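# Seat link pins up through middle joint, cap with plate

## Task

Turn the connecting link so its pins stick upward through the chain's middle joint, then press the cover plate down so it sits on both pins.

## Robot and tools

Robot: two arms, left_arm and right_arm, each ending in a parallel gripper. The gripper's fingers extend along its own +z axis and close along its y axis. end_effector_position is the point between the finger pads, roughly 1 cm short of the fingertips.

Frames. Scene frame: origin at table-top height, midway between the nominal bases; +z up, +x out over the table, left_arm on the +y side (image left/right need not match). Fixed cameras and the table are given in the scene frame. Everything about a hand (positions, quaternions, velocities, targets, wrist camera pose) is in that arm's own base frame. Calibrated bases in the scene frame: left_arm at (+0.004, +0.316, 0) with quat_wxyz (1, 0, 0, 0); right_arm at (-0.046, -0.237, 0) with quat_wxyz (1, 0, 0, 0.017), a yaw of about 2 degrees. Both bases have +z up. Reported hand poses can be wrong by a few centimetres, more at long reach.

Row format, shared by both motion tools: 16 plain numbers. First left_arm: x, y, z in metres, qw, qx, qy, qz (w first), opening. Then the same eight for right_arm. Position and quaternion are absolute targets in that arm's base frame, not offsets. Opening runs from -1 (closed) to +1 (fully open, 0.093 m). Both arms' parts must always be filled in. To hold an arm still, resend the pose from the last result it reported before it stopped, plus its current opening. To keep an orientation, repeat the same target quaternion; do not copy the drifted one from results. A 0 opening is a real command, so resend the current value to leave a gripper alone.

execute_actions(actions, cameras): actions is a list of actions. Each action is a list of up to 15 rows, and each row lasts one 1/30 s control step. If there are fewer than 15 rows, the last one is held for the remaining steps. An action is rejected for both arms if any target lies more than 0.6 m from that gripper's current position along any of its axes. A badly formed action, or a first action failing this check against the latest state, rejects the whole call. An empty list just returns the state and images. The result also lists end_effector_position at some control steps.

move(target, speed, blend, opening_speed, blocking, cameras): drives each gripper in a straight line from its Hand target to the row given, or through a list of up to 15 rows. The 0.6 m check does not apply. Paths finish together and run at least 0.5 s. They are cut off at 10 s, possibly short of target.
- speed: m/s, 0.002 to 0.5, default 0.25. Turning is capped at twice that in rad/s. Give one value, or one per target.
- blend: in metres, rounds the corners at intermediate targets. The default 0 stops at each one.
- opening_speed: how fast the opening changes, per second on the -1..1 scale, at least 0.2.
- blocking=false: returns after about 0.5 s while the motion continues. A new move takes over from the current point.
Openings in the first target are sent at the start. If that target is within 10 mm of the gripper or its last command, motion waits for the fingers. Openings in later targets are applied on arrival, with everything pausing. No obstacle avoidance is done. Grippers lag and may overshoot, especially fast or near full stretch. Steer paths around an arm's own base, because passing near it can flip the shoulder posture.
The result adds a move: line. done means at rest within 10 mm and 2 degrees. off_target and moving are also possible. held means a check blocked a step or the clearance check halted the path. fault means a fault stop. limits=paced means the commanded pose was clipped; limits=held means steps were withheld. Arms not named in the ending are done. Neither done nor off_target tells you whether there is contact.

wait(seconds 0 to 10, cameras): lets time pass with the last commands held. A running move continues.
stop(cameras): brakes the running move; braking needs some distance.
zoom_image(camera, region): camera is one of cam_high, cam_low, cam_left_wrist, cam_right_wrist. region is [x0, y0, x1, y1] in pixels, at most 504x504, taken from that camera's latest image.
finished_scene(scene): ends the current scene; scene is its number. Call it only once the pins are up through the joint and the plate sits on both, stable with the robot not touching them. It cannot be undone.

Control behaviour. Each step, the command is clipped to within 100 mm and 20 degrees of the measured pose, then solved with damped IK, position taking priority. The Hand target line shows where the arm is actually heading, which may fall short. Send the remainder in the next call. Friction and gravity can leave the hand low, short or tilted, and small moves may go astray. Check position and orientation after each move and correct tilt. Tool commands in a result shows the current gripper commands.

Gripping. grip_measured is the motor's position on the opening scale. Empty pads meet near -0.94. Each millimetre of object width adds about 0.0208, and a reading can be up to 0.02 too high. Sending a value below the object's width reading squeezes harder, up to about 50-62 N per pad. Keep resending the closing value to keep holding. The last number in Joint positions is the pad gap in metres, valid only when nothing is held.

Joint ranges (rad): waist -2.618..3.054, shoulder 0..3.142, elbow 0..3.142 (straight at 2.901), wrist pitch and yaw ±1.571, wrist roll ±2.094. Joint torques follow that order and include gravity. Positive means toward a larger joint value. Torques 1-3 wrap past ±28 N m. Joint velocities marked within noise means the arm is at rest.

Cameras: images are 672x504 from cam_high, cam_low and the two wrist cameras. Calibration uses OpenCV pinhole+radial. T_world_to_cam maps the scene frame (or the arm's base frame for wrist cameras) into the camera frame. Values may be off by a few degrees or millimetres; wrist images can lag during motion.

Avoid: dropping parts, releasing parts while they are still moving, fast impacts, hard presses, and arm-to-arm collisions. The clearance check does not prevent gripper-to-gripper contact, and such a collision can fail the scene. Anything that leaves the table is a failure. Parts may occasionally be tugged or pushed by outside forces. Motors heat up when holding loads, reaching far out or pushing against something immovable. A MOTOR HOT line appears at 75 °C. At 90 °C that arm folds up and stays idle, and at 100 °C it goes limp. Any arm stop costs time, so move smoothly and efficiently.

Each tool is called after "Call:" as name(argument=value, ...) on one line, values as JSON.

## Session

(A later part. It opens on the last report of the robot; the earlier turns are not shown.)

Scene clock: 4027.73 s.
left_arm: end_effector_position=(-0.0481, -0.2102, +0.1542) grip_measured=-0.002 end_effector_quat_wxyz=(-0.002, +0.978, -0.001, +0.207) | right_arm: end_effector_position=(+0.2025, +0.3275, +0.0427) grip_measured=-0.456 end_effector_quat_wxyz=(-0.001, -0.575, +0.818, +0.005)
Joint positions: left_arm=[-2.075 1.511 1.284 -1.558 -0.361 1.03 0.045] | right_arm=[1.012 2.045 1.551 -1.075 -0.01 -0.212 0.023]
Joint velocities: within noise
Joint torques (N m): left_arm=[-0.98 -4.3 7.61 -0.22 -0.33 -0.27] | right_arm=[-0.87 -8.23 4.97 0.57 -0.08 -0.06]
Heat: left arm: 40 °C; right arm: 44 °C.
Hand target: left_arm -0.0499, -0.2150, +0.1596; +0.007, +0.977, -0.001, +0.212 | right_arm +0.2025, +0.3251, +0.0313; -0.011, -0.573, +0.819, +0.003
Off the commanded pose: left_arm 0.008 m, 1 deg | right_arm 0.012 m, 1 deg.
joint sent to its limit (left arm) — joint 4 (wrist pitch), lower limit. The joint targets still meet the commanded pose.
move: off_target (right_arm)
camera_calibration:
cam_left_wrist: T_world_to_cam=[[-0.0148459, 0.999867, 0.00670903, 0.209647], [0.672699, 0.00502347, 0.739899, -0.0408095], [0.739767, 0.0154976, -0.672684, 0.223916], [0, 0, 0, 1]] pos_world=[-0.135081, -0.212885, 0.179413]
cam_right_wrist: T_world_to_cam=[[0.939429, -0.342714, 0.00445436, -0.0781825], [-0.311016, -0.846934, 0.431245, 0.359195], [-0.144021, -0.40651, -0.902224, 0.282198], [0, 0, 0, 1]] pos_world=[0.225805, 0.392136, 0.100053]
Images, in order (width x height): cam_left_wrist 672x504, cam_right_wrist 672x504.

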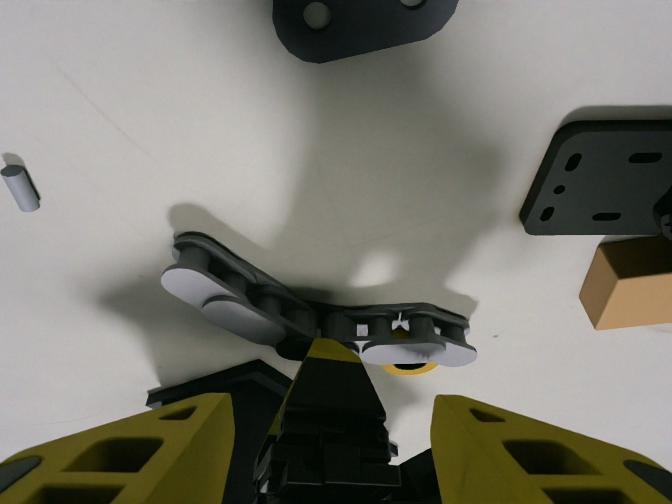

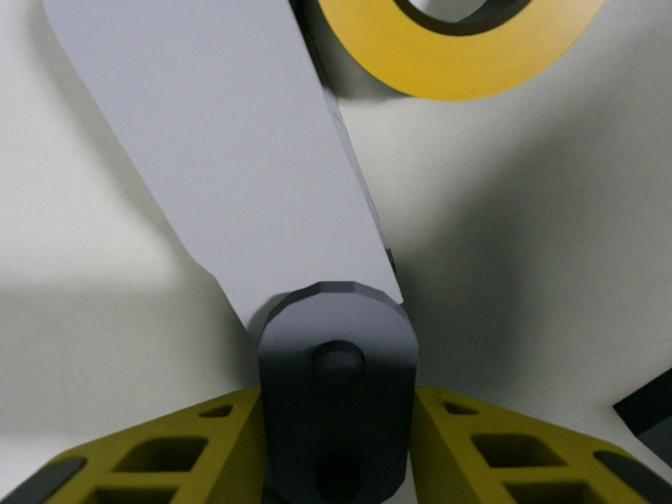

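Call:
move(target=[[-0.05,-0.215,0.16,0,0.9763,0,0.2164,0.0,0.2026,0.3255,0.0270,-0.008,-0.5736,0.8192,0.003,-0.55],[-0.05,-0.215,0.16,0,0.9763,0,0.2164,0.0,0.2026,0.3263,0.0360,-0.008,-0.5736,0.8192,0.003,-0.55],[-0.05,-0.215,0.16,0,0.9763,0,0.2164,0.0,0.2026,0.3263,0.0360,-0.008,-0.5736,0.8192,0.003,-0.2]], speed=0.04, opening_speed=0.4, cameras=["cam_left_wrist","cam_right_wrist"])

Call:
zoom_image(camera="cam_right_wrist", region=[230, 260, 450, 504])

Scene clock: 4037.60 s.
left_arm: end_effector_position=(-0.0481, -0.2102, +0.1542) grip_measured=-0.002 end_effector_quat_wxyz=(-0.002, +0.978, -0.001, +0.207) | right_arm: end_effector_position=(+0.2024, +0.3272, +0.0416) grip_measured=-0.201 end_effector_quat_wxyz=(-0.001, -0.575, +0.818, +0.005)
Joint positions: left_arm=[-2.075 1.511 1.284 -1.558 -0.361 1.03 0.045] | right_arm=[1.012 2.045 1.546 -1.071 -0.01 -0.212 0.036]
Joint velocities: within noise
Joint torques (N m): left_arm=[-0.99 -4.3 7.58 -0.22 -0.32 -0.27] | right_arm=[-0.36 -8.91 6.34 0.42 -0.05 0]
Heat: left arm: 40 °C; right arm: 45 °C.
Hand target: left_arm -0.0499, -0.2150, +0.1596; +0.007, +0.977, -0.001, +0.212 | right_arm +0.2026, +0.3262, +0.0361; -0.008, -0.573, +0.819, +0.003
Off the commanded pose: left_arm 0.008 m, 1 deg | right_arm 0.006 m, 1 deg.
joint sent to its limit (left arm) — joint 4 (wrist pitch), lower limit. The joint targets still meet the commanded pose.
move: done
camera_calibration:
cam_left_wrist: T_world_to_cam=[[-0.0148459, 0.999867, 0.00670903, 0.209647], [0.672699, 0.00502347, 0.739899, -0.0408095], [0.739767, 0.0154976, -0.672684, 0.223916], [0, 0, 0, 1]] pos_world=[-0.135081, -0.212885, 0.179413]
cam_right_wrist: T_world_to_cam=[[0.939429, -0.342714, 0.00445436, -0.078117], [-0.311016, -0.846934, 0.431245, 0.359418], [-0.144021, -0.40651, -0.902224, 0.281067], [0, 0, 0, 1]] pos_world=[0.22565, 0.391888, 0.0989358]
Images, in order (width x height): cam_left_wrist 672x504, cam_right_wrist 672x504.

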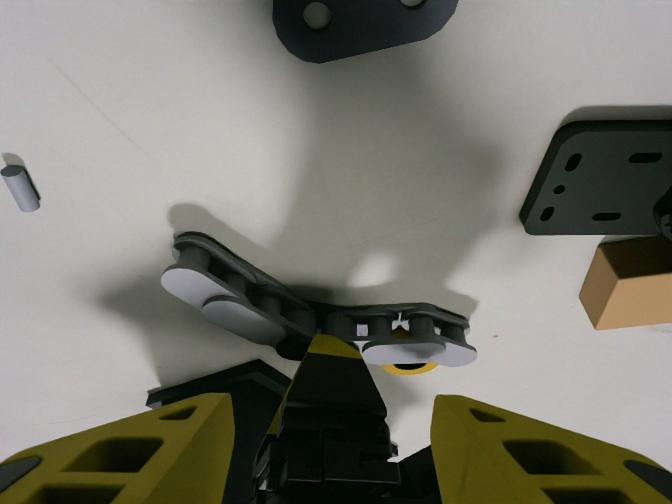

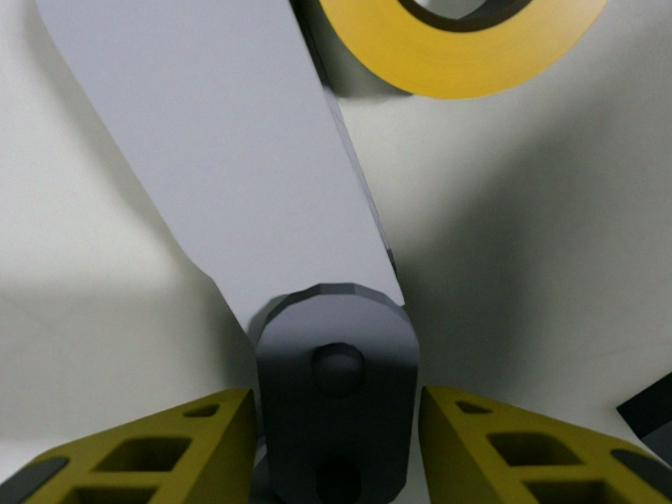

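Scaled by 2.066 from the camera's 672x504 image, which has a finer 960x720 frame.

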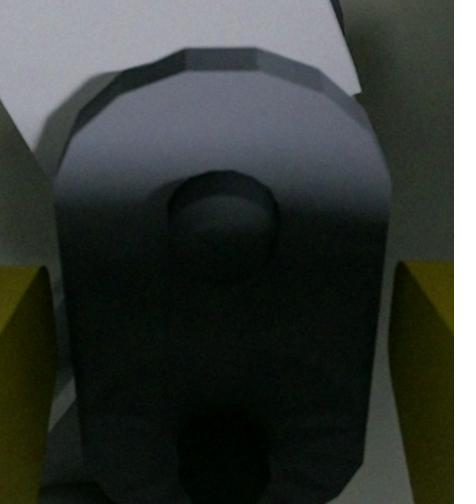

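Raise the right gripper vertically and look.

Call:
move(target=[[-0.05,-0.215,0.16,0,0.9763,0,0.2164,0.0,0.2026,0.3275,0.060,-0.005,-0.5736,0.8192,0.004,-0.2],[-0.05,-0.215,0.16,0,0.9763,0,0.2164,0.0,0.2026,0.3280,0.11,0,-0.5736,0.8192,0.0,-0.2]], speed=0.06, blend=0.01)

Call:
zoom_image(camera="cam_right_wrist", region=[200, 100, 450, 400])

Call:
zoom_image(camera="cam_left_wrist", region=[230, 280, 400, 400])

Scene clock: 4046.90 s.
left_arm: end_effector_position=(-0.0481, -0.2102, +0.1542) grip_measured=-0.002 end_effector_quat_wxyz=(-0.002, +0.978, -0.001, +0.207) | right_arm: end_effector_position=(+0.2030, +0.3283, +0.0977) grip_measured=-0.201 end_effector_quat_wxyz=(-0.010, -0.574, +0.819, +0.001)
Joint positions: left_arm=[-2.075 1.511 1.284 -1.558 -0.361 1.03 0.045] | right_arm=[1.012 2.036 1.758 -1.312 -0.01 -0.211 0.036]
Joint velocities: within noise
Joint torques (N m): left_arm=[-0.99 -4.31 7.6 -0.22 -0.33 -0.27] | right_arm=[0.02 -12.46 7.9 0.12 0.11 0.09]
Heat: left arm: 40 °C; right arm: 47 °C.
Hand target: left_arm -0.0499, -0.2150, +0.1596; +0.007, +0.977, -0.001, +0.212 | right_arm +0.2026, +0.3279, +0.1098; +0.000, -0.574, +0.819, +0.000
Off the commanded pose: left_arm 0.008 m, 1 deg | right_arm 0.012 m, 1 deg.
joint sent to its limit (left arm) — joint 4 (wrist pitch), lower limit. The joint targets still meet the commanded pose.
move: off_target (right_arm)
camera_calibration:
cam_left_wrist: T_world_to_cam=[[-0.0148459, 0.999867, 0.00670903, 0.209647], [0.672699, 0.00502347, 0.739899, -0.0408095], [0.739767, 0.0154976, -0.672684, 0.223916], [0, 0, 0, 1]] pos_world=[-0.135081, -0.212885, 0.179413]
cam_right_wrist: T_world_to_cam=[[0.939193, -0.34339, 0.000358918, -0.0779499], [-0.307036, -0.839291, 0.448686, 0.331272], [-0.153773, -0.421513, -0.893689, 0.338292], [0, 0, 0, 1]] pos_world=[0.226943, 0.393861, 0.153719]

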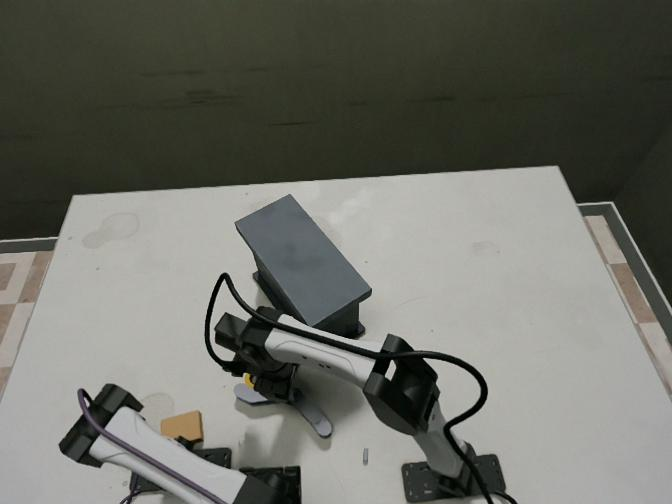

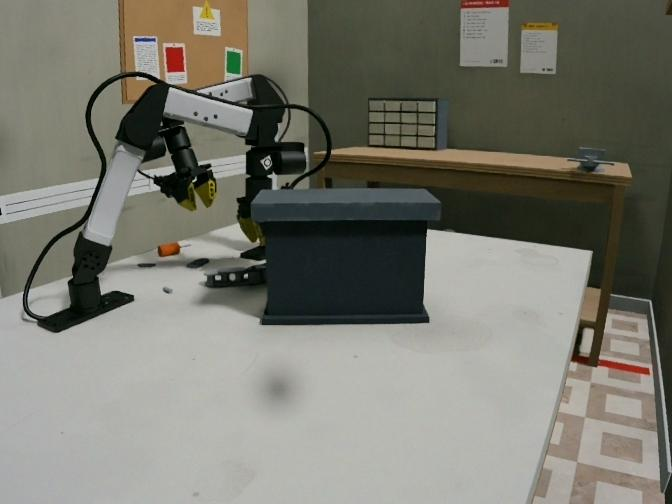

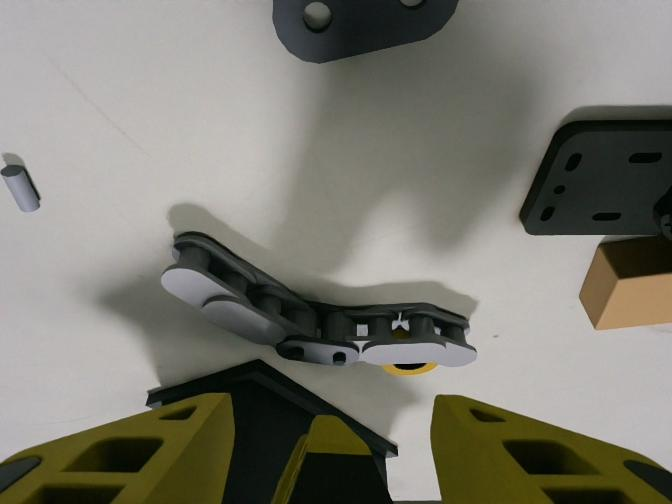

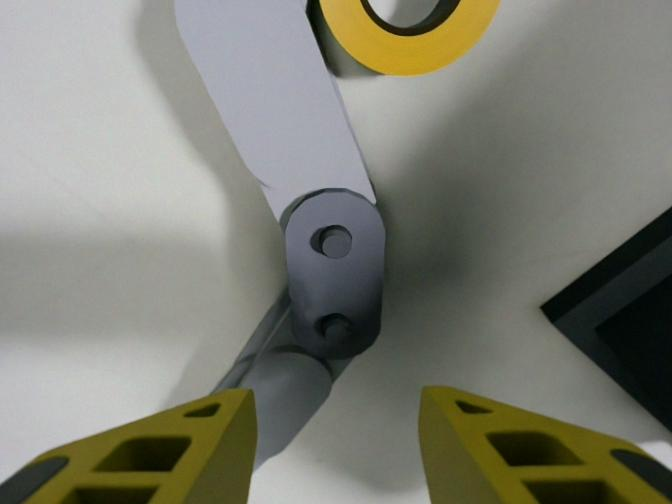

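Scaled by 1.680 from the camera's 672x504 image, which has a finer 960x720 frame.

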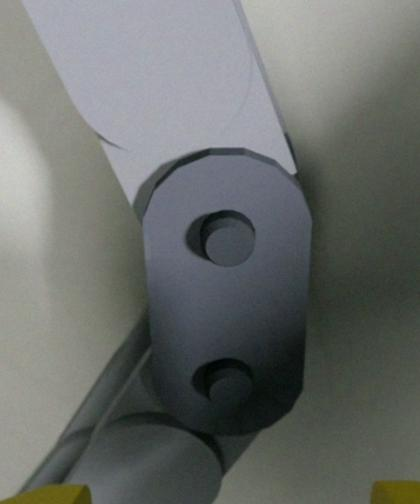

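Scaled by 2.965 from the camera's 672x504 image, which has a finer 960x720 frame.

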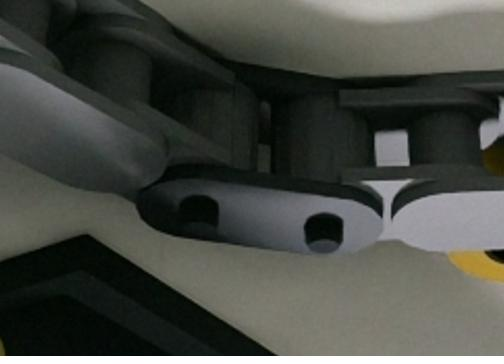

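Call:
zoom_image(camera="cam_left_wrist", region=[270, 330, 370, 375])

Call:
zoom_image(camera="cam_right_wrist", region=[270, 170, 400, 380])

Scaled by 5.040 from the camera's 672x504 image, which has a finer 960x720 frame.

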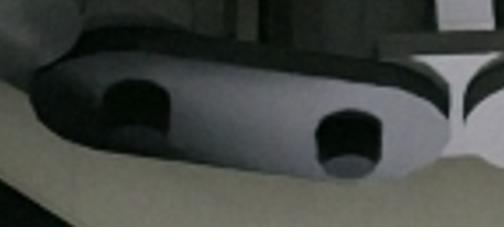

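Scaled by 2.400 from the camera's 672x504 image, which has a finer 960x720 frame.

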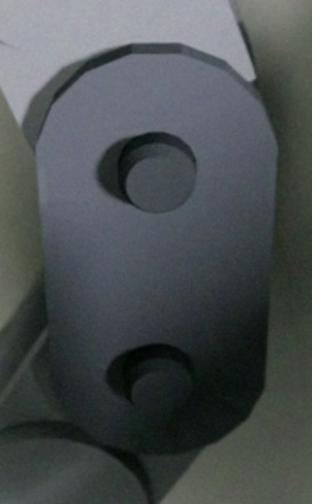

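Call:
finished_scene(scene=1)

The scene is finished: the task was done.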